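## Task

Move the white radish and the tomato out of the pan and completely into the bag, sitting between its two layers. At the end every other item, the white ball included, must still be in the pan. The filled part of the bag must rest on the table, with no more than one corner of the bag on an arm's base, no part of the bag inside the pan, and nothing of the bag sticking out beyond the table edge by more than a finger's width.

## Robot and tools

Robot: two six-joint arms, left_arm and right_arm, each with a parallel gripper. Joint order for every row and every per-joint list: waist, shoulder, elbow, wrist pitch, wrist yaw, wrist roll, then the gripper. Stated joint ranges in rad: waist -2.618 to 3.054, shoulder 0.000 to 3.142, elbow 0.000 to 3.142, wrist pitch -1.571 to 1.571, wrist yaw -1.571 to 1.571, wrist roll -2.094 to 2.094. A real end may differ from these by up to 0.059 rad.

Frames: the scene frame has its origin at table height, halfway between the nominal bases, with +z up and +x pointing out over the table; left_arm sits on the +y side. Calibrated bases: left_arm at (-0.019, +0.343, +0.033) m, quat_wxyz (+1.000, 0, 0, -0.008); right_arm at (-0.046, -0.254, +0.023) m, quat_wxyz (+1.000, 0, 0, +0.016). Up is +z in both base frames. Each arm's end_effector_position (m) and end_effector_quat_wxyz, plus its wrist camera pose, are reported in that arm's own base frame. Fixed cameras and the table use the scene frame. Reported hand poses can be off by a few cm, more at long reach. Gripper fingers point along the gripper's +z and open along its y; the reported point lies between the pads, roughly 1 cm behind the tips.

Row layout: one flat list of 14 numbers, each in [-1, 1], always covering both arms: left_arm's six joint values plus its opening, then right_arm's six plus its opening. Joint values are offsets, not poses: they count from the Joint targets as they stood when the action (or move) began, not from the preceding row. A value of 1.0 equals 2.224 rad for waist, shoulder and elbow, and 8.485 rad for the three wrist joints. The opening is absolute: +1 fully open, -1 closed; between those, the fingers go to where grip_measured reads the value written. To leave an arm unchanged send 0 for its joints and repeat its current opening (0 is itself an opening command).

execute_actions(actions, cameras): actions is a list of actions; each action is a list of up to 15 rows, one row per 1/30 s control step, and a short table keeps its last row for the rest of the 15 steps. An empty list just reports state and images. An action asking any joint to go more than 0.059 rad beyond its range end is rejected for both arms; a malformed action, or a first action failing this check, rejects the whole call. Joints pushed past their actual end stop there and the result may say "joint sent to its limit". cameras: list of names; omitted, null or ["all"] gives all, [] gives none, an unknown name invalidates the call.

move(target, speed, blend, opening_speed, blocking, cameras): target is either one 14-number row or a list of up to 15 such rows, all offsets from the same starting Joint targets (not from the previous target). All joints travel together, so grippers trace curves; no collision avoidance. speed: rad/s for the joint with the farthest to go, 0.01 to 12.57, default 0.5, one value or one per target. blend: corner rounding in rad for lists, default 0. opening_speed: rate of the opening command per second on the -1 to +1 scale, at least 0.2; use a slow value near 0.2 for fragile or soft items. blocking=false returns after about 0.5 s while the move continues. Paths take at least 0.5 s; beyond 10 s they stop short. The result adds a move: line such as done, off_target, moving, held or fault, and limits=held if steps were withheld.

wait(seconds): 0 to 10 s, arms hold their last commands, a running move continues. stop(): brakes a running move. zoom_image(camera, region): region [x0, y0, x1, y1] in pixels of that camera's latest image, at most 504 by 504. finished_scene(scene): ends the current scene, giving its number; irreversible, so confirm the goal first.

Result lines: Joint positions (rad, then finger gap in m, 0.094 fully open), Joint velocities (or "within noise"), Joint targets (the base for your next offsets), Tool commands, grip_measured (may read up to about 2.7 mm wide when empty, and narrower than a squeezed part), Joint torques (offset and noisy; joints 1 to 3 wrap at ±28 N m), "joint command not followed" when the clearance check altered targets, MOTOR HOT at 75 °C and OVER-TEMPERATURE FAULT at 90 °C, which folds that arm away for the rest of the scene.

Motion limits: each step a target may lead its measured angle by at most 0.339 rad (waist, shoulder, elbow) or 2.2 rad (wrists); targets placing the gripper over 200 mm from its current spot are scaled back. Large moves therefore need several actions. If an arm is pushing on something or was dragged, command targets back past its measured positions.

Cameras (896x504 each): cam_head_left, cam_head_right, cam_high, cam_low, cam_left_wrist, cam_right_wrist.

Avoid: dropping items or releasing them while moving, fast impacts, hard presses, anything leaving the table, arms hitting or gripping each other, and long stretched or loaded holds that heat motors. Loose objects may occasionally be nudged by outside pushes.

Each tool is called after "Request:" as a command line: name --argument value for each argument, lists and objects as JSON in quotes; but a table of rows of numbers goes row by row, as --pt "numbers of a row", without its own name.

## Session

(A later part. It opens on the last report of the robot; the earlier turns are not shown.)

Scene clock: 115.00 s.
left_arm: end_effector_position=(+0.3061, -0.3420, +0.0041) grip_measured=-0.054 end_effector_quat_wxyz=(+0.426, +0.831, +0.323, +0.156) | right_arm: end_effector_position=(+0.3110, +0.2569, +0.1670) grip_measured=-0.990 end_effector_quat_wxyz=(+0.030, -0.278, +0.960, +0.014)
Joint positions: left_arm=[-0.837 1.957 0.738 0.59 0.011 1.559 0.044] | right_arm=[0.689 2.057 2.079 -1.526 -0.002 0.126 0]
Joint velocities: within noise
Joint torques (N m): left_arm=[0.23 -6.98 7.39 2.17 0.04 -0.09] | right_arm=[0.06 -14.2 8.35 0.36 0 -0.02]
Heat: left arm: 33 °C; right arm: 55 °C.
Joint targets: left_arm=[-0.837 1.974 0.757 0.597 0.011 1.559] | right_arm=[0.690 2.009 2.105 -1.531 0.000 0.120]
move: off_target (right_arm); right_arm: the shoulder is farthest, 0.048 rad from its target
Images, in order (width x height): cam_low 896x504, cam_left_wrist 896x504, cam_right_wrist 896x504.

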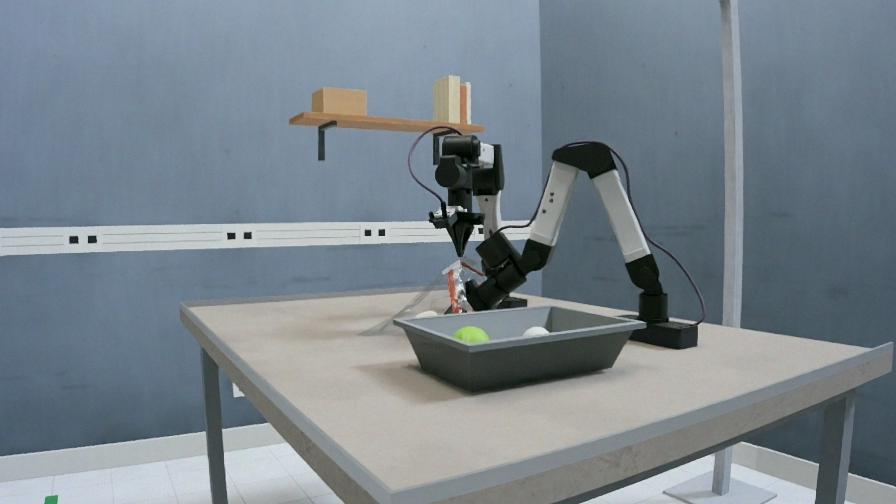

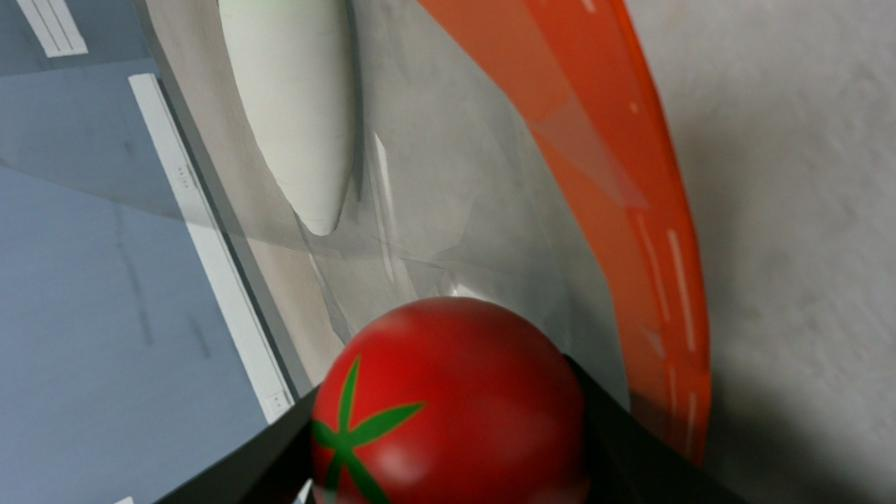

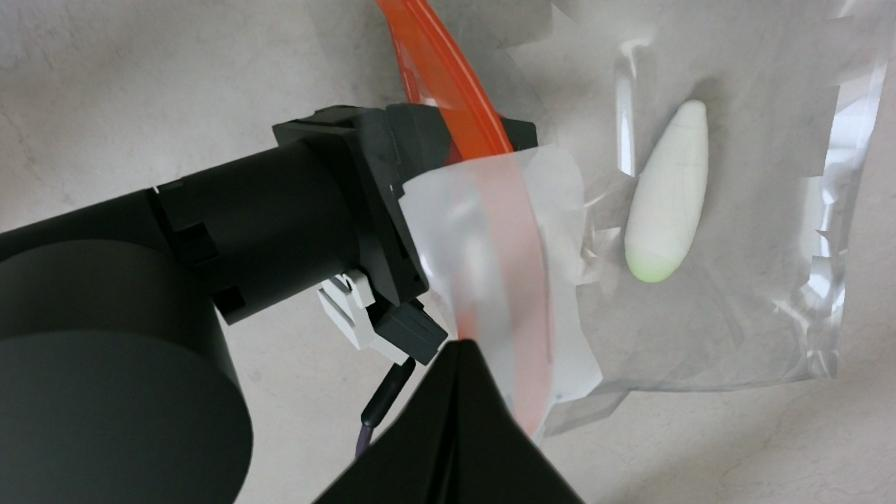

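Request:
move --pt "0 0.0324 0.0814 -0.0117 0 0 -0.14 0 0 0 0 0 0 -1" --speed 0.15 --cameras '["cam_left_wrist","cam_right_wrist","cam_low"]'

Request:
zoom_image --camera "cam_low" --region '[330, 220, 580, 350]'

Scene clock: 116.27 s.
left_arm: end_effector_position=(+0.3231, -0.3608, +0.0162) grip_measured=-0.054 end_effector_quat_wxyz=(+0.441, +0.823, +0.319, +0.162) | right_arm: end_effector_position=(+0.3110, +0.2569, +0.1670) grip_measured=-0.990 end_effector_quat_wxyz=(+0.030, -0.278, +0.960, +0.014)
Joint positions: left_arm=[-0.837 1.992 0.83 0.569 0.011 1.559 0.044] | right_arm=[0.689 2.057 2.079 -1.526 -0.002 0.126 0]
Joint velocities: within noise
Joint torques (N m): left_arm=[0.21 -9.01 5.82 2.14 0.05 -0.08] | right_arm=[0.05 -14.17 8.35 0.36 0 -0.02]
Heat: left arm: 33 °C; right arm: 56 °C.
Joint targets: left_arm=[-0.837 1.991 0.829 0.568 0.011 1.559] | right_arm=[0.690 2.009 2.105 -1.531 0.000 0.120]
move: held (left_arm; a check stopped the path), off_target (right_arm); limits=held; left_arm: the elbow is farthest, 0.108 rad from its target; right_arm: the shoulder is farthest, 0.048 rad from its target
joint command not followed: on one or more control steps a check withheld the commanded joint targets of the left arm, and it was not sent them on those steps.
cause: the commanded joint targets, or the way to them, would bring a part of the robot too close to another arm (this arm's wrist (the part past the wrist pitch) and the right arm's fingers).
Images, in order (width x height): cam_low 896x504, cam_left_wrist 896x504, cam_right_wrist 896x504.

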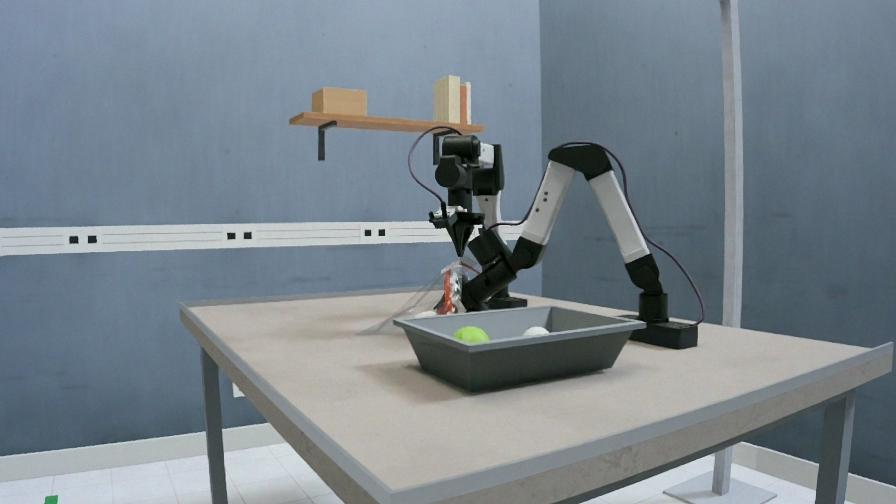

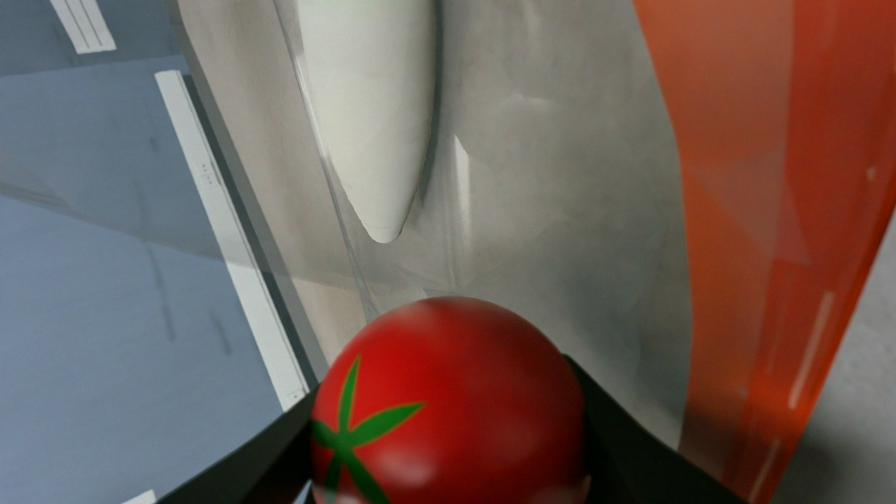

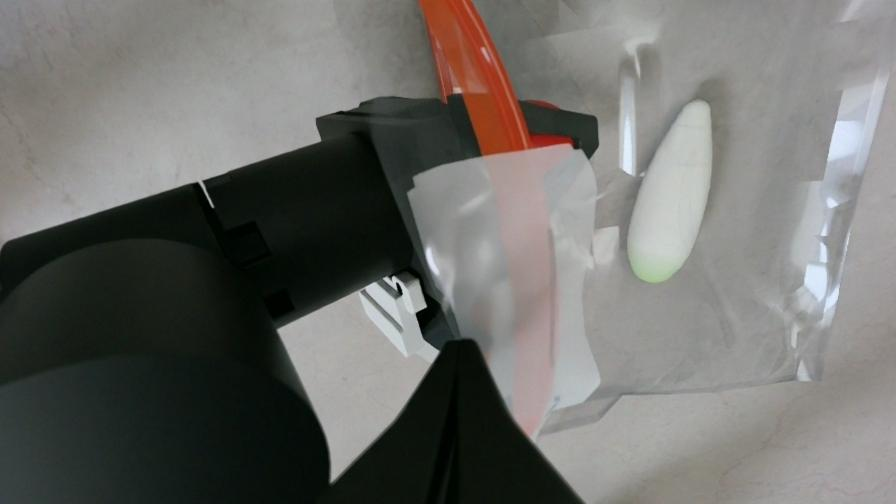

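Scaled by 2.016 from the camera's 896x504 image, which has a finer 1280x720 frame.

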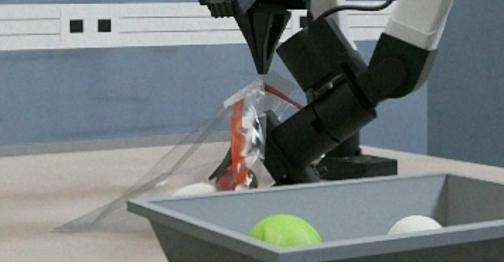

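Request:
move --pt "0 0.0315 -0.0045 0.007 0 0 -0.14 0 0 0 0 0 0 -1" --speed 0.15 --cameras '[]'

Request:
move --target '[0,0,0,0,0,0,0.35,0,0,0,0,0,0,-1]' --opening_speed 0.3 --cameras '["cam_right_wrist","cam_left_wrist"]'

Scene clock: 117.47 s.
left_arm: end_effector_position=(+0.3245, -0.3623, +0.0038) grip_measured=-0.054 end_effector_quat_wxyz=(+0.442, +0.822, +0.319, +0.162) | right_arm: end_effector_position=(+0.3110, +0.2569, +0.1670) grip_measured=-0.990 end_effector_quat_wxyz=(+0.030, -0.278, +0.960, +0.014)
Joint positions: left_arm=[-0.837 2.041 0.83 0.621 0.011 1.559 0.044] | right_arm=[0.689 2.057 2.079 -1.526 -0.002 0.126 0]
Joint velocities: within noise
Joint torques (N m): left_arm=[0.18 -7.51 4.57 2.21 0.04 -0.09] | right_arm=[0.06 -14.17 8.35 0.36 0 -0.02]
Heat: left arm: 33 °C; right arm: 56 °C.
Joint targets: left_arm=[-0.837 2.062 0.819 0.628 0.011 1.559] | right_arm=[0.690 2.009 2.105 -1.531 0.000 0.120]
move: off_target (right_arm); right_arm: the shoulder is farthest, 0.048 rad from its target
No camera images: "cameras" was empty.

Scene clock: 119.30 s.
left_arm: end_effector_position=(+0.3274, -0.3656, +0.0105) grip_measured=+0.348 end_effector_quat_wxyz=(+0.456, +0.815, +0.316, +0.167) | right_arm: end_effector_position=(+0.3110, +0.2569, +0.1670) grip_measured=-0.990 end_effector_quat_wxyz=(+0.030, -0.278, +0.960, +0.014)
Joint positions: left_arm=[-0.837 2.041 0.83 0.654 0.011 1.559 0.063] | right_arm=[0.689 2.057 2.079 -1.526 -0.002 0.126 0]
Joint velocities: within noise
Joint torques (N m): left_arm=[0.2 -7.54 4.62 1.9 0.05 -0.08] | right_arm=[0.05 -14.19 8.34 0.36 0 -0.02]
Heat: left arm: 33 °C; right arm: 57 °C.
Joint targets: left_arm=[-0.837 2.062 0.819 0.628 0.011 1.559] | right_arm=[0.690 2.009 2.105 -1.531 0.000 0.120]
move: off_target (right_arm); right_arm: the shoulder is farthest, 0.048 rad from its target
Images, in order (width x height): cam_left_wrist 896x504, cam_right_wrist 896x504.

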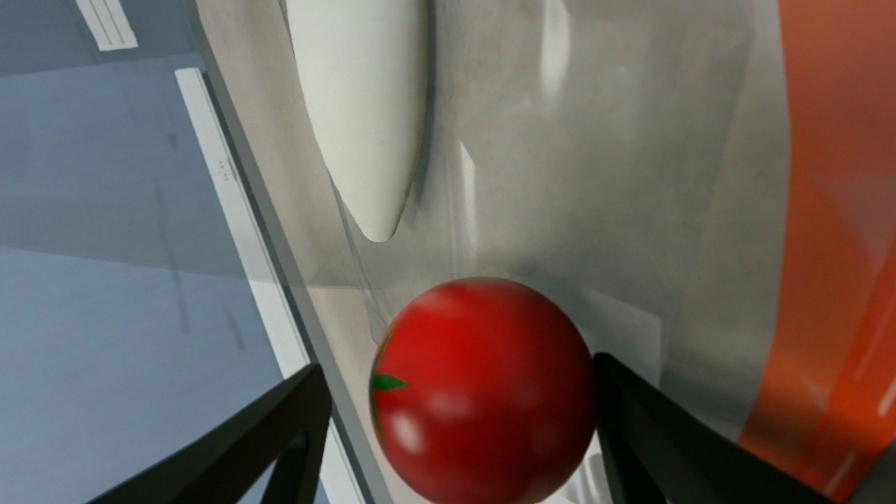

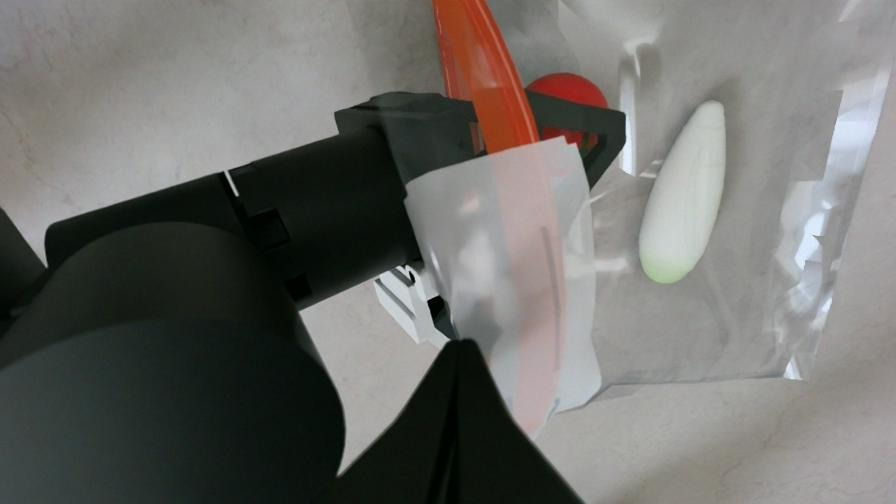

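Request:
move --pt "0 -0.0872 -0.0958 0.0028 0 0 0.35 0 0 0 0 0 0 -1" --pt "0 -0.2077 -0.2469 0.012 0 0 0.35 0 0 0 0 0 0 -1" --speed 0.2 --blend 0.05

Request:
zoom_image --camera "cam_head_left" --region '[300, 220, 480, 370]'

Scene clock: 122.77 s.
left_arm: end_effector_position=(+0.2318, -0.2596, +0.0106) grip_measured=+0.348 end_effector_quat_wxyz=(+0.432, +0.828, +0.321, +0.158) | right_arm: end_effector_position=(+0.3110, +0.2569, +0.1670) grip_measured=-0.990 end_effector_quat_wxyz=(+0.030, -0.278, +0.960, +0.014)
Joint positions: left_arm=[-0.837 1.618 0.279 0.724 0.011 1.559 0.063] | right_arm=[0.689 2.057 2.079 -1.526 -0.002 0.126 0]
Joint velocities: within noise
Joint torques (N m): left_arm=[0.23 -6.26 4.04 2.18 0.03 -0.09] | right_arm=[0.05 -14.19 8.34 0.37 0 -0.02]
Heat: left arm: 34 °C; right arm: 58 °C.
Joint targets: left_arm=[-0.837 1.600 0.270 0.729 0.011 1.559] | right_arm=[0.690 2.009 2.105 -1.531 0.000 0.120]
move: off_target (right_arm); right_arm: the shoulder is farthest, 0.048 rad from its target

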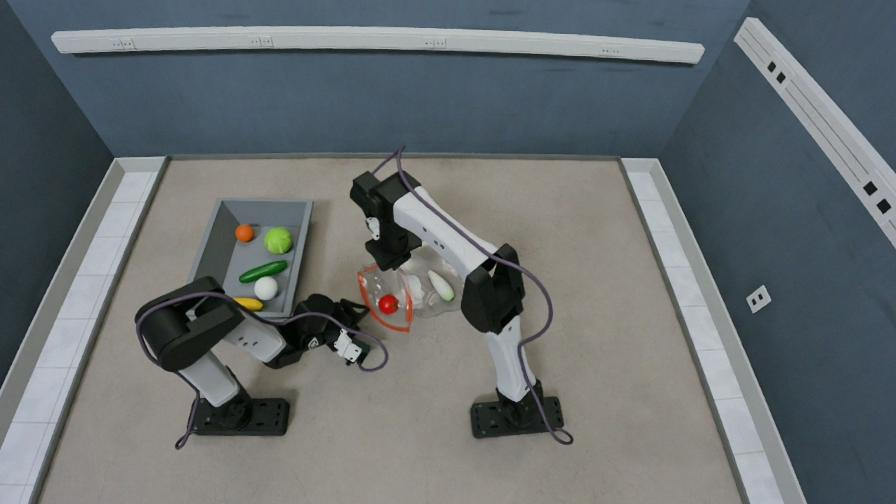

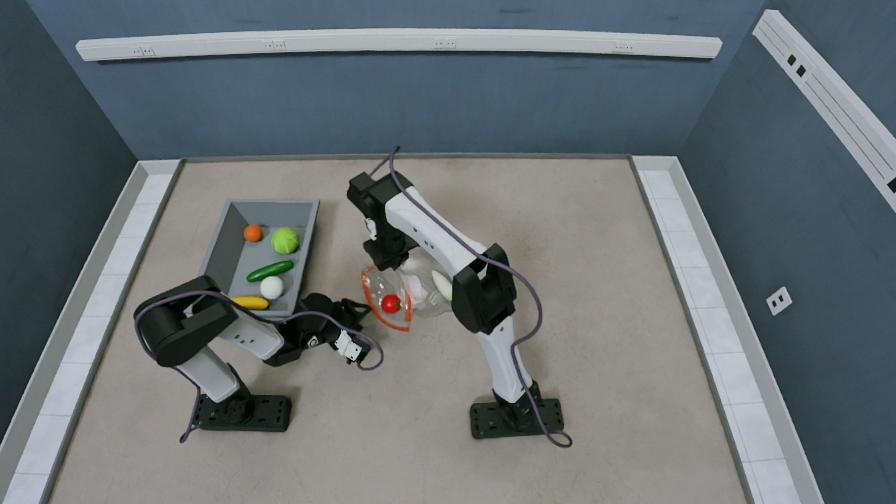

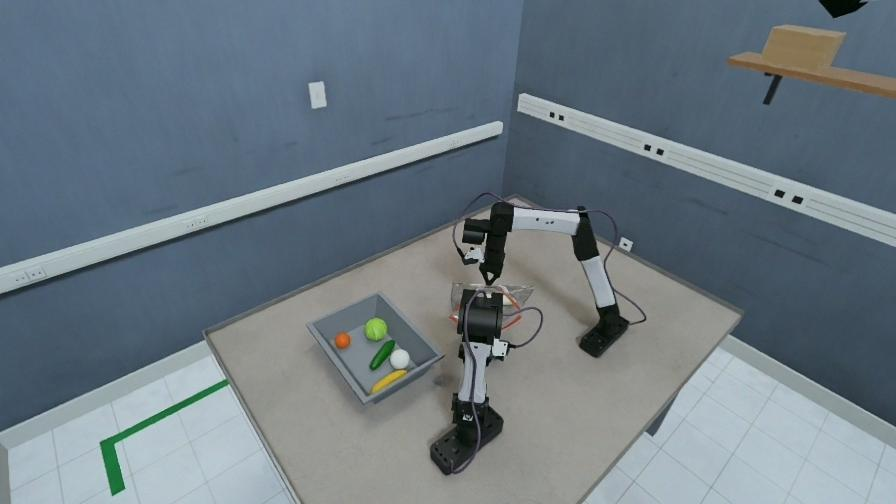

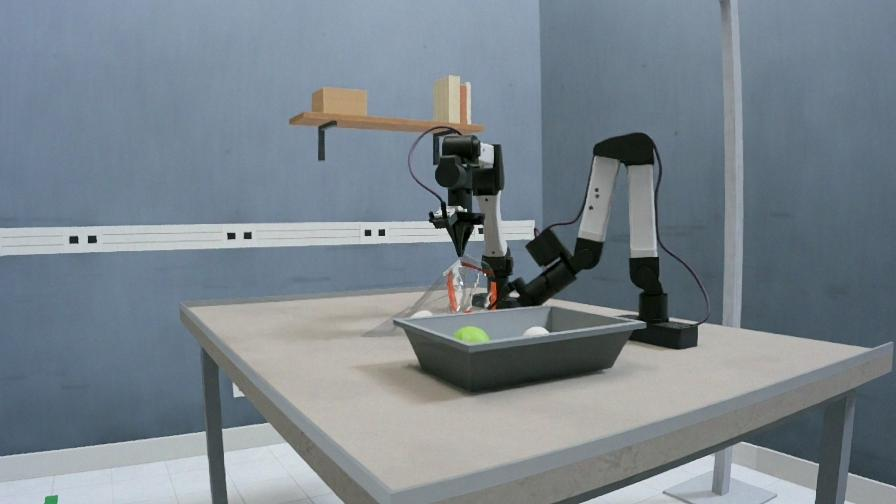

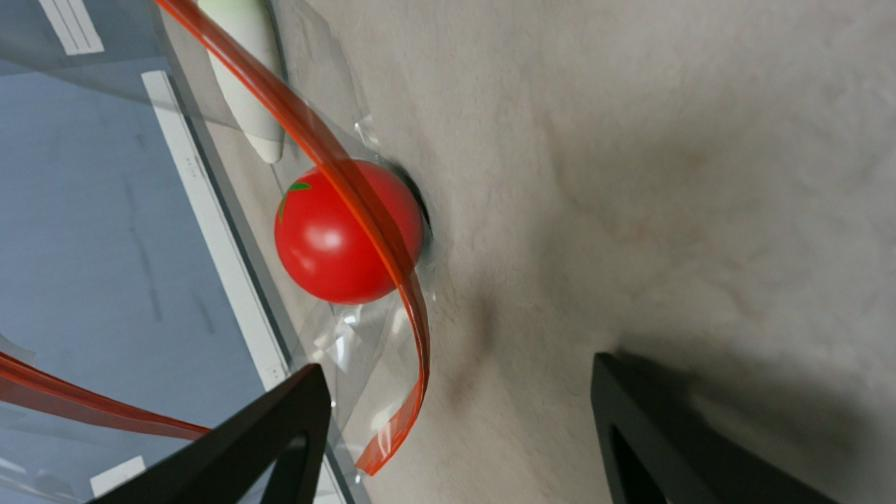

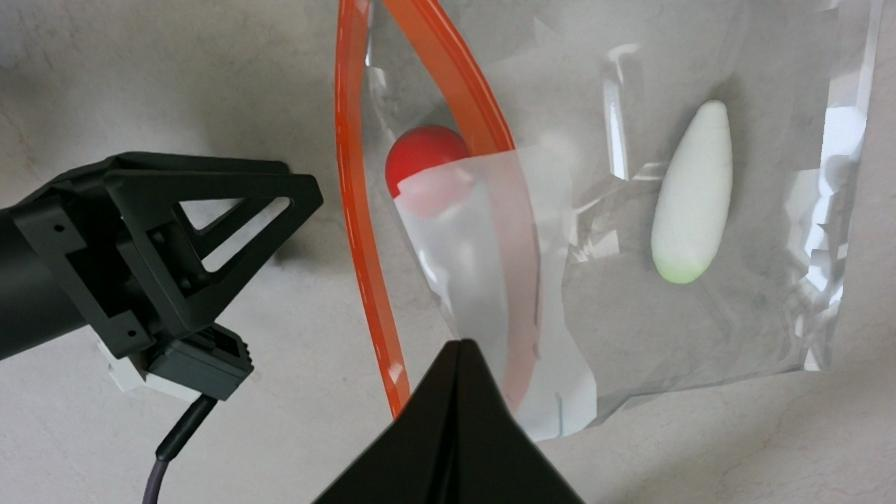

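Scaled by 2.800 from the camera's 896x504 image, which has a finer 1280x720 frame.

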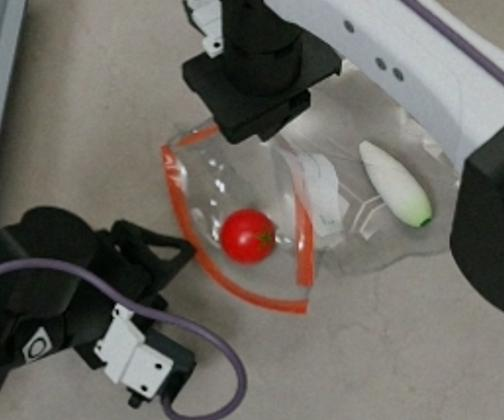

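Request:
move --pt "-0.009 0.1709 0.1951 -0.0075 0 0 -1 0 0 0 0 0 0 -1" --pt "-0.009 0.2176 0.2388 -0.0002 0 0 -1 0 0 0 0 0 0 -1" --speed 0.15 --cameras '["cam_left_wrist","cam_right_wrist"]'

Scene clock: 127.40 s.
left_arm: end_effector_position=(+0.3164, -0.3630, -0.0014) grip_measured=-0.985 end_effector_quat_wxyz=(+0.457, +0.817, +0.311, +0.164) | right_arm: end_effector_position=(+0.3110, +0.2569, +0.1670) grip_measured=-0.990 end_effector_quat_wxyz=(+0.030, -0.278, +0.960, +0.014)
Joint positions: left_arm=[-0.85 2.064 0.784 0.722 0.011 1.559 0.001] | right_arm=[0.689 2.057 2.079 -1.526 -0.002 0.126 0]
Joint velocities: within noise
Joint torques (N m): left_arm=[-0.31 -7.49 6.93 2.24 0.04 -0.09] | right_arm=[0.06 -14.19 8.36 0.36 0 -0.02]
Heat: left arm: 34 °C; right arm: 60 °C.
Joint targets: left_arm=[-0.857 2.083 0.801 0.728 0.011 1.559] | right_arm=[0.690 2.009 2.105 -1.531 0.000 0.120]
move: off_target (right_arm); right_arm: the shoulder is farthest, 0.048 rad from its target
Images, in order (width x height): cam_left_wrist 896x504, cam_right_wrist 896x504.

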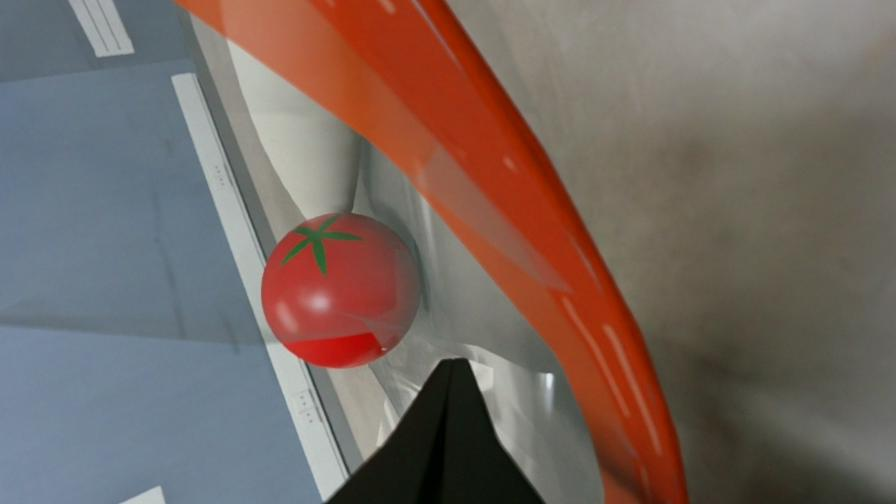

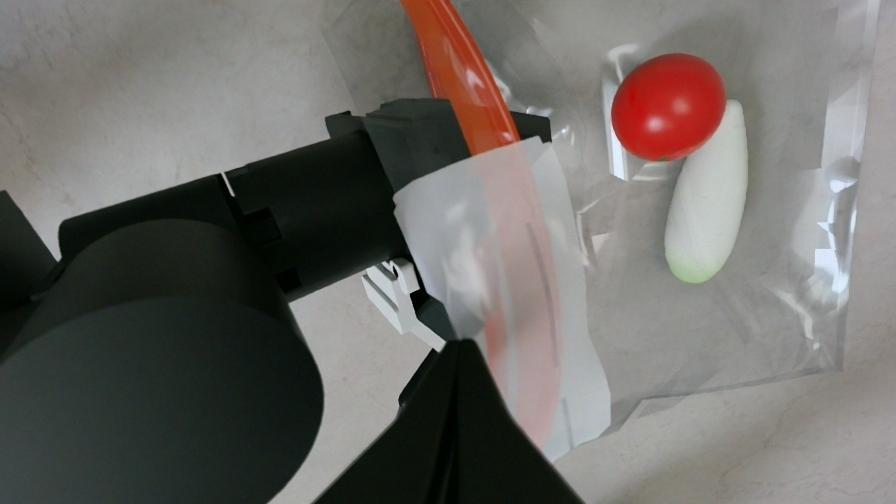

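Request:
move --pt "0 -0.2176 -0.2388 0.0002 0 0 -1 0 0 0 0 0 0 -1" --pt "0 -0.55 0 -0.13 0 0 -1 0 0 0 0 0 0 -1" --speed '[0.25,0.6]' --cameras '["cam_right_wrist","cam_head_left"]'

Scene clock: 132.50 s.
left_arm: end_effector_position=(+0.2097, -0.2415, +0.2512) grip_measured=-0.985 end_effector_quat_wxyz=(+0.506, +0.788, +0.299, +0.183) | right_arm: end_effector_position=(+0.3110, +0.2569, +0.1670) grip_measured=-0.990 end_effector_quat_wxyz=(+0.030, -0.278, +0.960, +0.014)
Joint positions: left_arm=[-0.85 0.861 0.784 -0.358 0.011 1.559 0.001] | right_arm=[0.689 2.057 2.079 -1.526 -0.002 0.126 0]
Joint velocities: within noise
Joint torques (N m): left_arm=[-0.29 -1.57 10.29 2.12 0.04 -0.1] | right_arm=[0.06 -14.17 8.36 0.36 0 -0.03]
Heat: left arm: 34 °C; right arm: 61 °C.
Joint targets: left_arm=[-0.857 0.860 0.801 -0.376 0.011 1.559] | right_arm=[0.690 2.009 2.105 -1.531 0.000 0.120]
move: off_target (right_arm); right_arm: the shoulder is farthest, 0.048 rad from its target
Images, in order (width x height): cam_head_left 896x504, cam_right_wrist 896x504.

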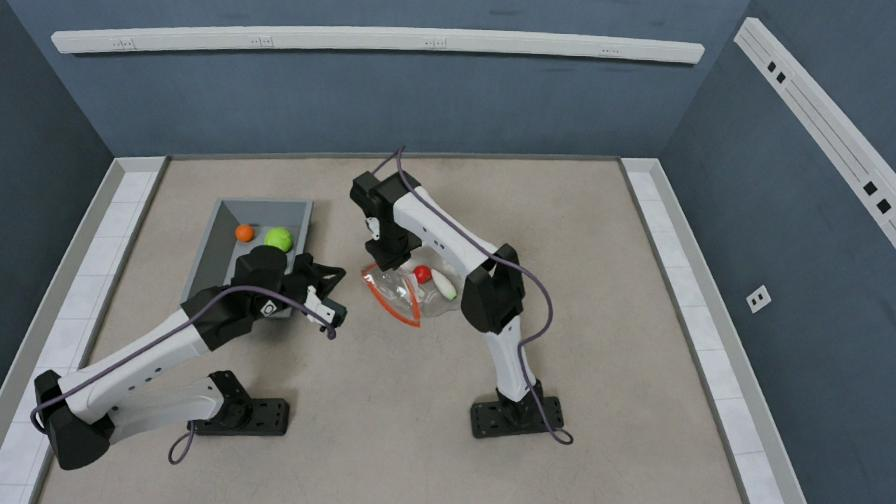

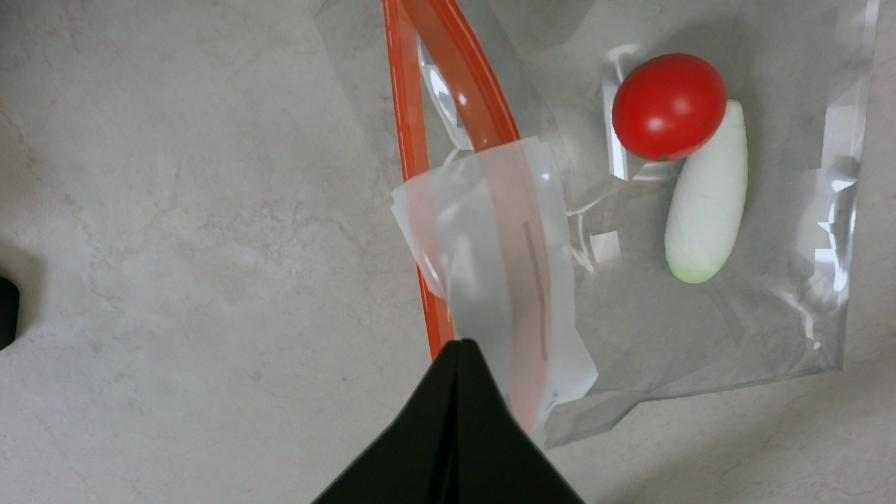

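Request:
move --target '[0,0,0,0,0,0,-1,0.036,0.0949,-0.1403,0.0456,0,0,-1]' --speed 0.2 --cameras '["cam_right_wrist","cam_head_left"]'

Request:
move --target '[0,0,0,0,0,0,-1,0,0,0,0,0,0,0.3]' --opening_speed 0.5 --cameras '["cam_right_wrist"]'

Request:
move --pt "0 0 0 0 0 0 -1 0 -0.06 0.1 -0.025 0 0 0.3" --pt "0 0 0 0 0 0 -1 -0.45 -0.25 0.1 -0.01 0 0 0.3" --speed '[0.25,0.7]'

Request:
zoom_image --camera "cam_head_left" --region '[300, 190, 520, 370]'

Scene clock: 135.47 s.
left_arm: end_effector_position=(+0.2096, -0.2414, +0.2510) grip_measured=-0.985 end_effector_quat_wxyz=(+0.506, +0.788, +0.299, +0.182) | right_arm: end_effector_position=(+0.3071, +0.2951, +0.0365) grip_measured=-0.990 end_effector_quat_wxyz=(+0.000, -0.314, +0.950, +0.001)
Joint positions: left_arm=[-0.85 0.861 0.784 -0.359 0.011 1.559 0.001] | right_arm=[0.765 2.208 1.795 -1.156 -0.002 0.126 0]
Joint velocities: within noise
Joint torques (N m): left_arm=[-0.29 -1.59 10.29 2.11 0.04 -0.1] | right_arm=[0.46 -10.02 5.78 0.38 0 -0.02]
Heat: left arm: 35 °C; right arm: 60 °C.
Joint targets: left_arm=[-0.857 0.860 0.801 -0.375 0.011 1.559] | right_arm=[0.770 2.220 1.793 -1.143 0.000 0.120]
move: done
Images, in order (width x height): cam_head_left 896x504, cam_right_wrist 896x504.

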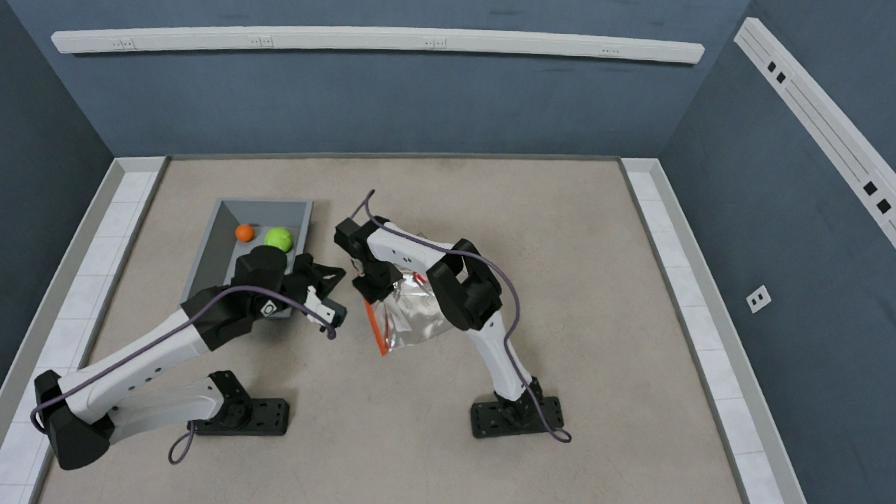

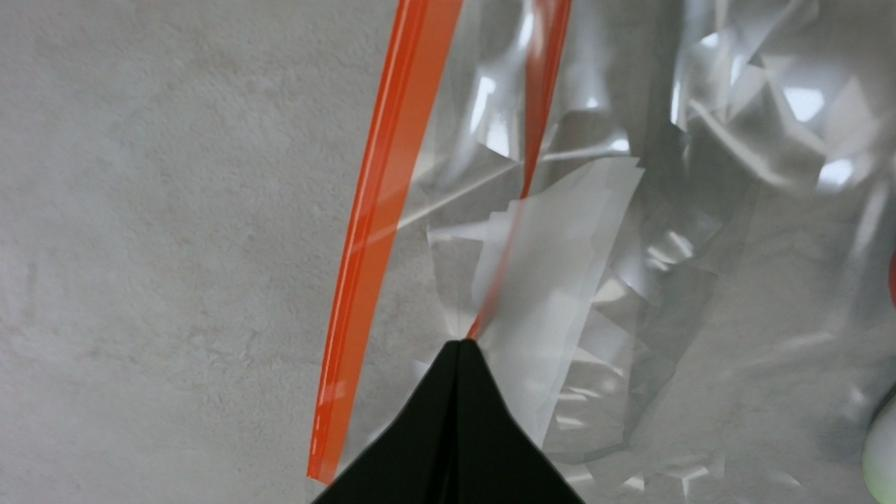

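Scene clock: 138.27 s.
left_arm: end_effector_position=(+0.2096, -0.2414, +0.2510) grip_measured=-0.985 end_effector_quat_wxyz=(+0.506, +0.788, +0.299, +0.182) | right_arm: end_effector_position=(+0.3074, +0.2954, +0.0365) grip_measured=+0.299 end_effector_quat_wxyz=(+0.001, -0.314, +0.950, +0.002)
Joint positions: left_arm=[-0.85 0.861 0.784 -0.359 0.011 1.559 0.001] | right_arm=[0.765 2.208 1.795 -1.154 -0.002 0.126 0.061]
Joint velocities: within noise
Joint torques (N m): left_arm=[-0.31 -1.54 10.28 2.13 0.04 -0.1] | right_arm=[0.53 -10.02 5.79 0.39 0 -0.03]
Heat: left arm: 35 °C; right arm: 59 °C.
Joint targets: left_arm=[-0.857 0.860 0.801 -0.375 0.011 1.559] | right_arm=[0.770 2.220 1.793 -1.144 0.000 0.120]
move: done
Images, in order (width x height): cam_right_wrist 896x504.

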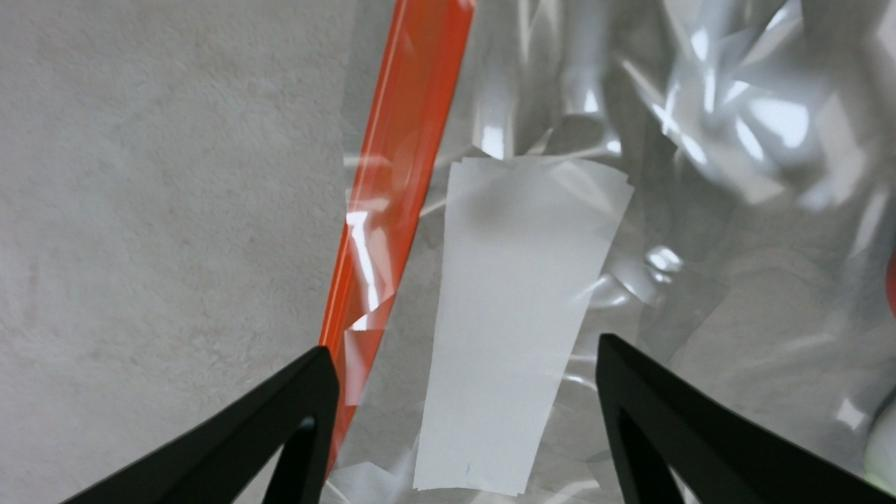

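Scene clock: 141.10 s.
left_arm: end_effector_position=(+0.2096, -0.2414, +0.2510) grip_measured=-0.985 end_effector_quat_wxyz=(+0.506, +0.788, +0.299, +0.182) | right_arm: end_effector_position=(+0.4008, -0.0947, +0.3056) grip_measured=+0.299 end_effector_quat_wxyz=(+0.307, +0.169, +0.937, -0.016)
Joint positions: left_arm=[-0.85 0.861 0.784 -0.359 0.011 1.559 0.001] | right_arm=[-0.232 1.692 1.991 -1.246 -0.001 0.126 0.061]
Joint velocities: within noise
Joint torques (N m): left_arm=[-0.36 -1.55 10.25 2.12 0.04 -0.09] | right_arm=[0.29 -9.61 8.42 1.48 -0.02 -0.02]
Heat: left arm: 35 °C; right arm: 59 °C.
Joint targets: left_arm=[-0.857 0.860 0.801 -0.375 0.011 1.559] | right_arm=[-0.231 1.664 2.015 -1.228 0.000 0.120]
move: done

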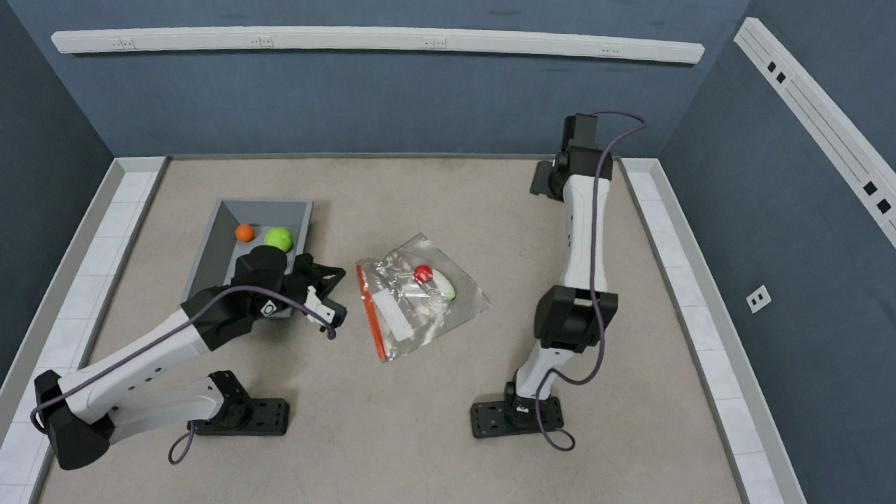

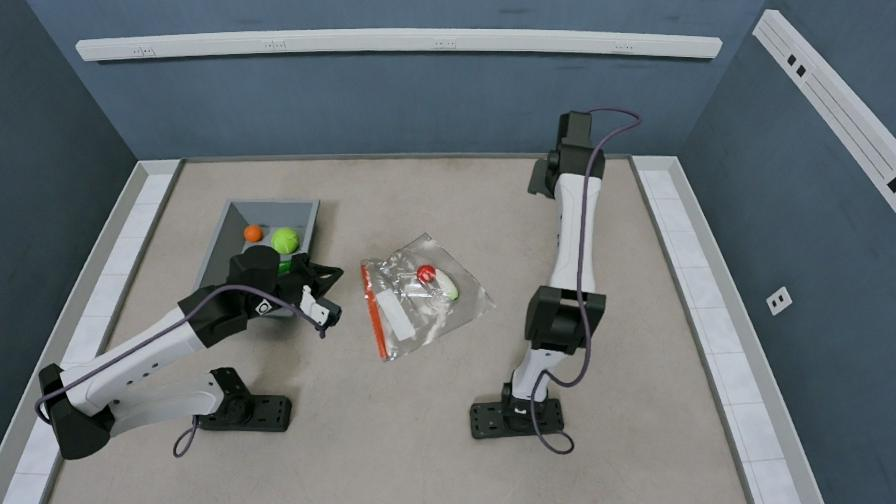

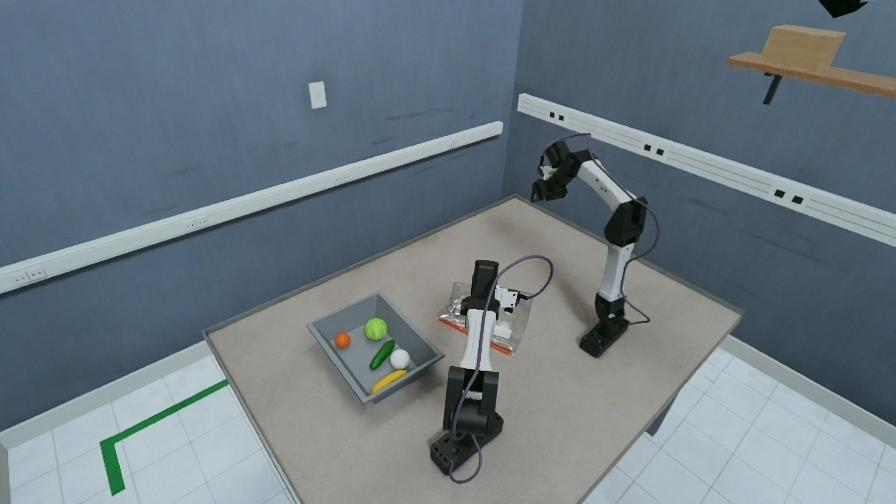

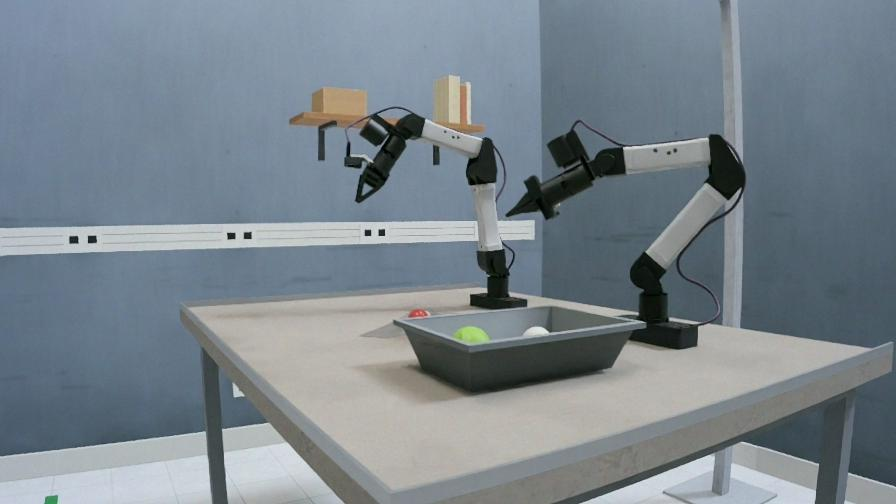

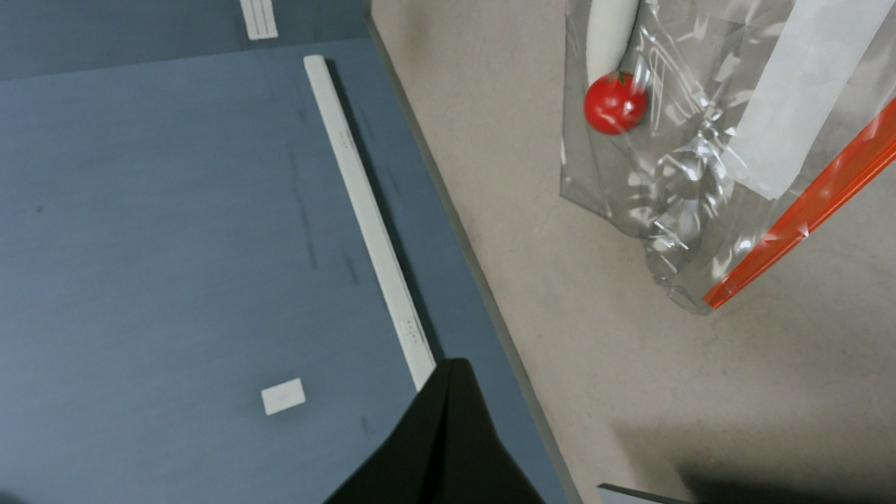

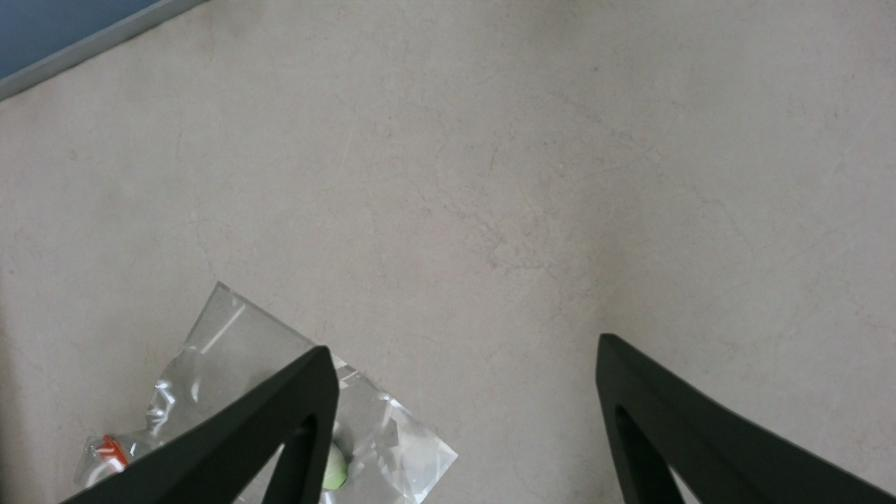

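Scaled by 2.291 from the camera's 896x504 image, which has a finer 1280x720 frame.

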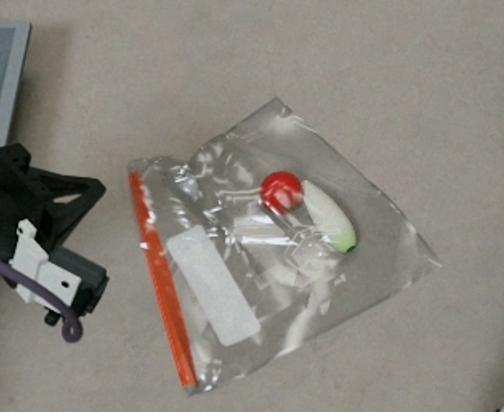

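Both items are deep inside the bag, which lies flat.

Request:
finished_scene --scene 1

The scene is finished: the task was done.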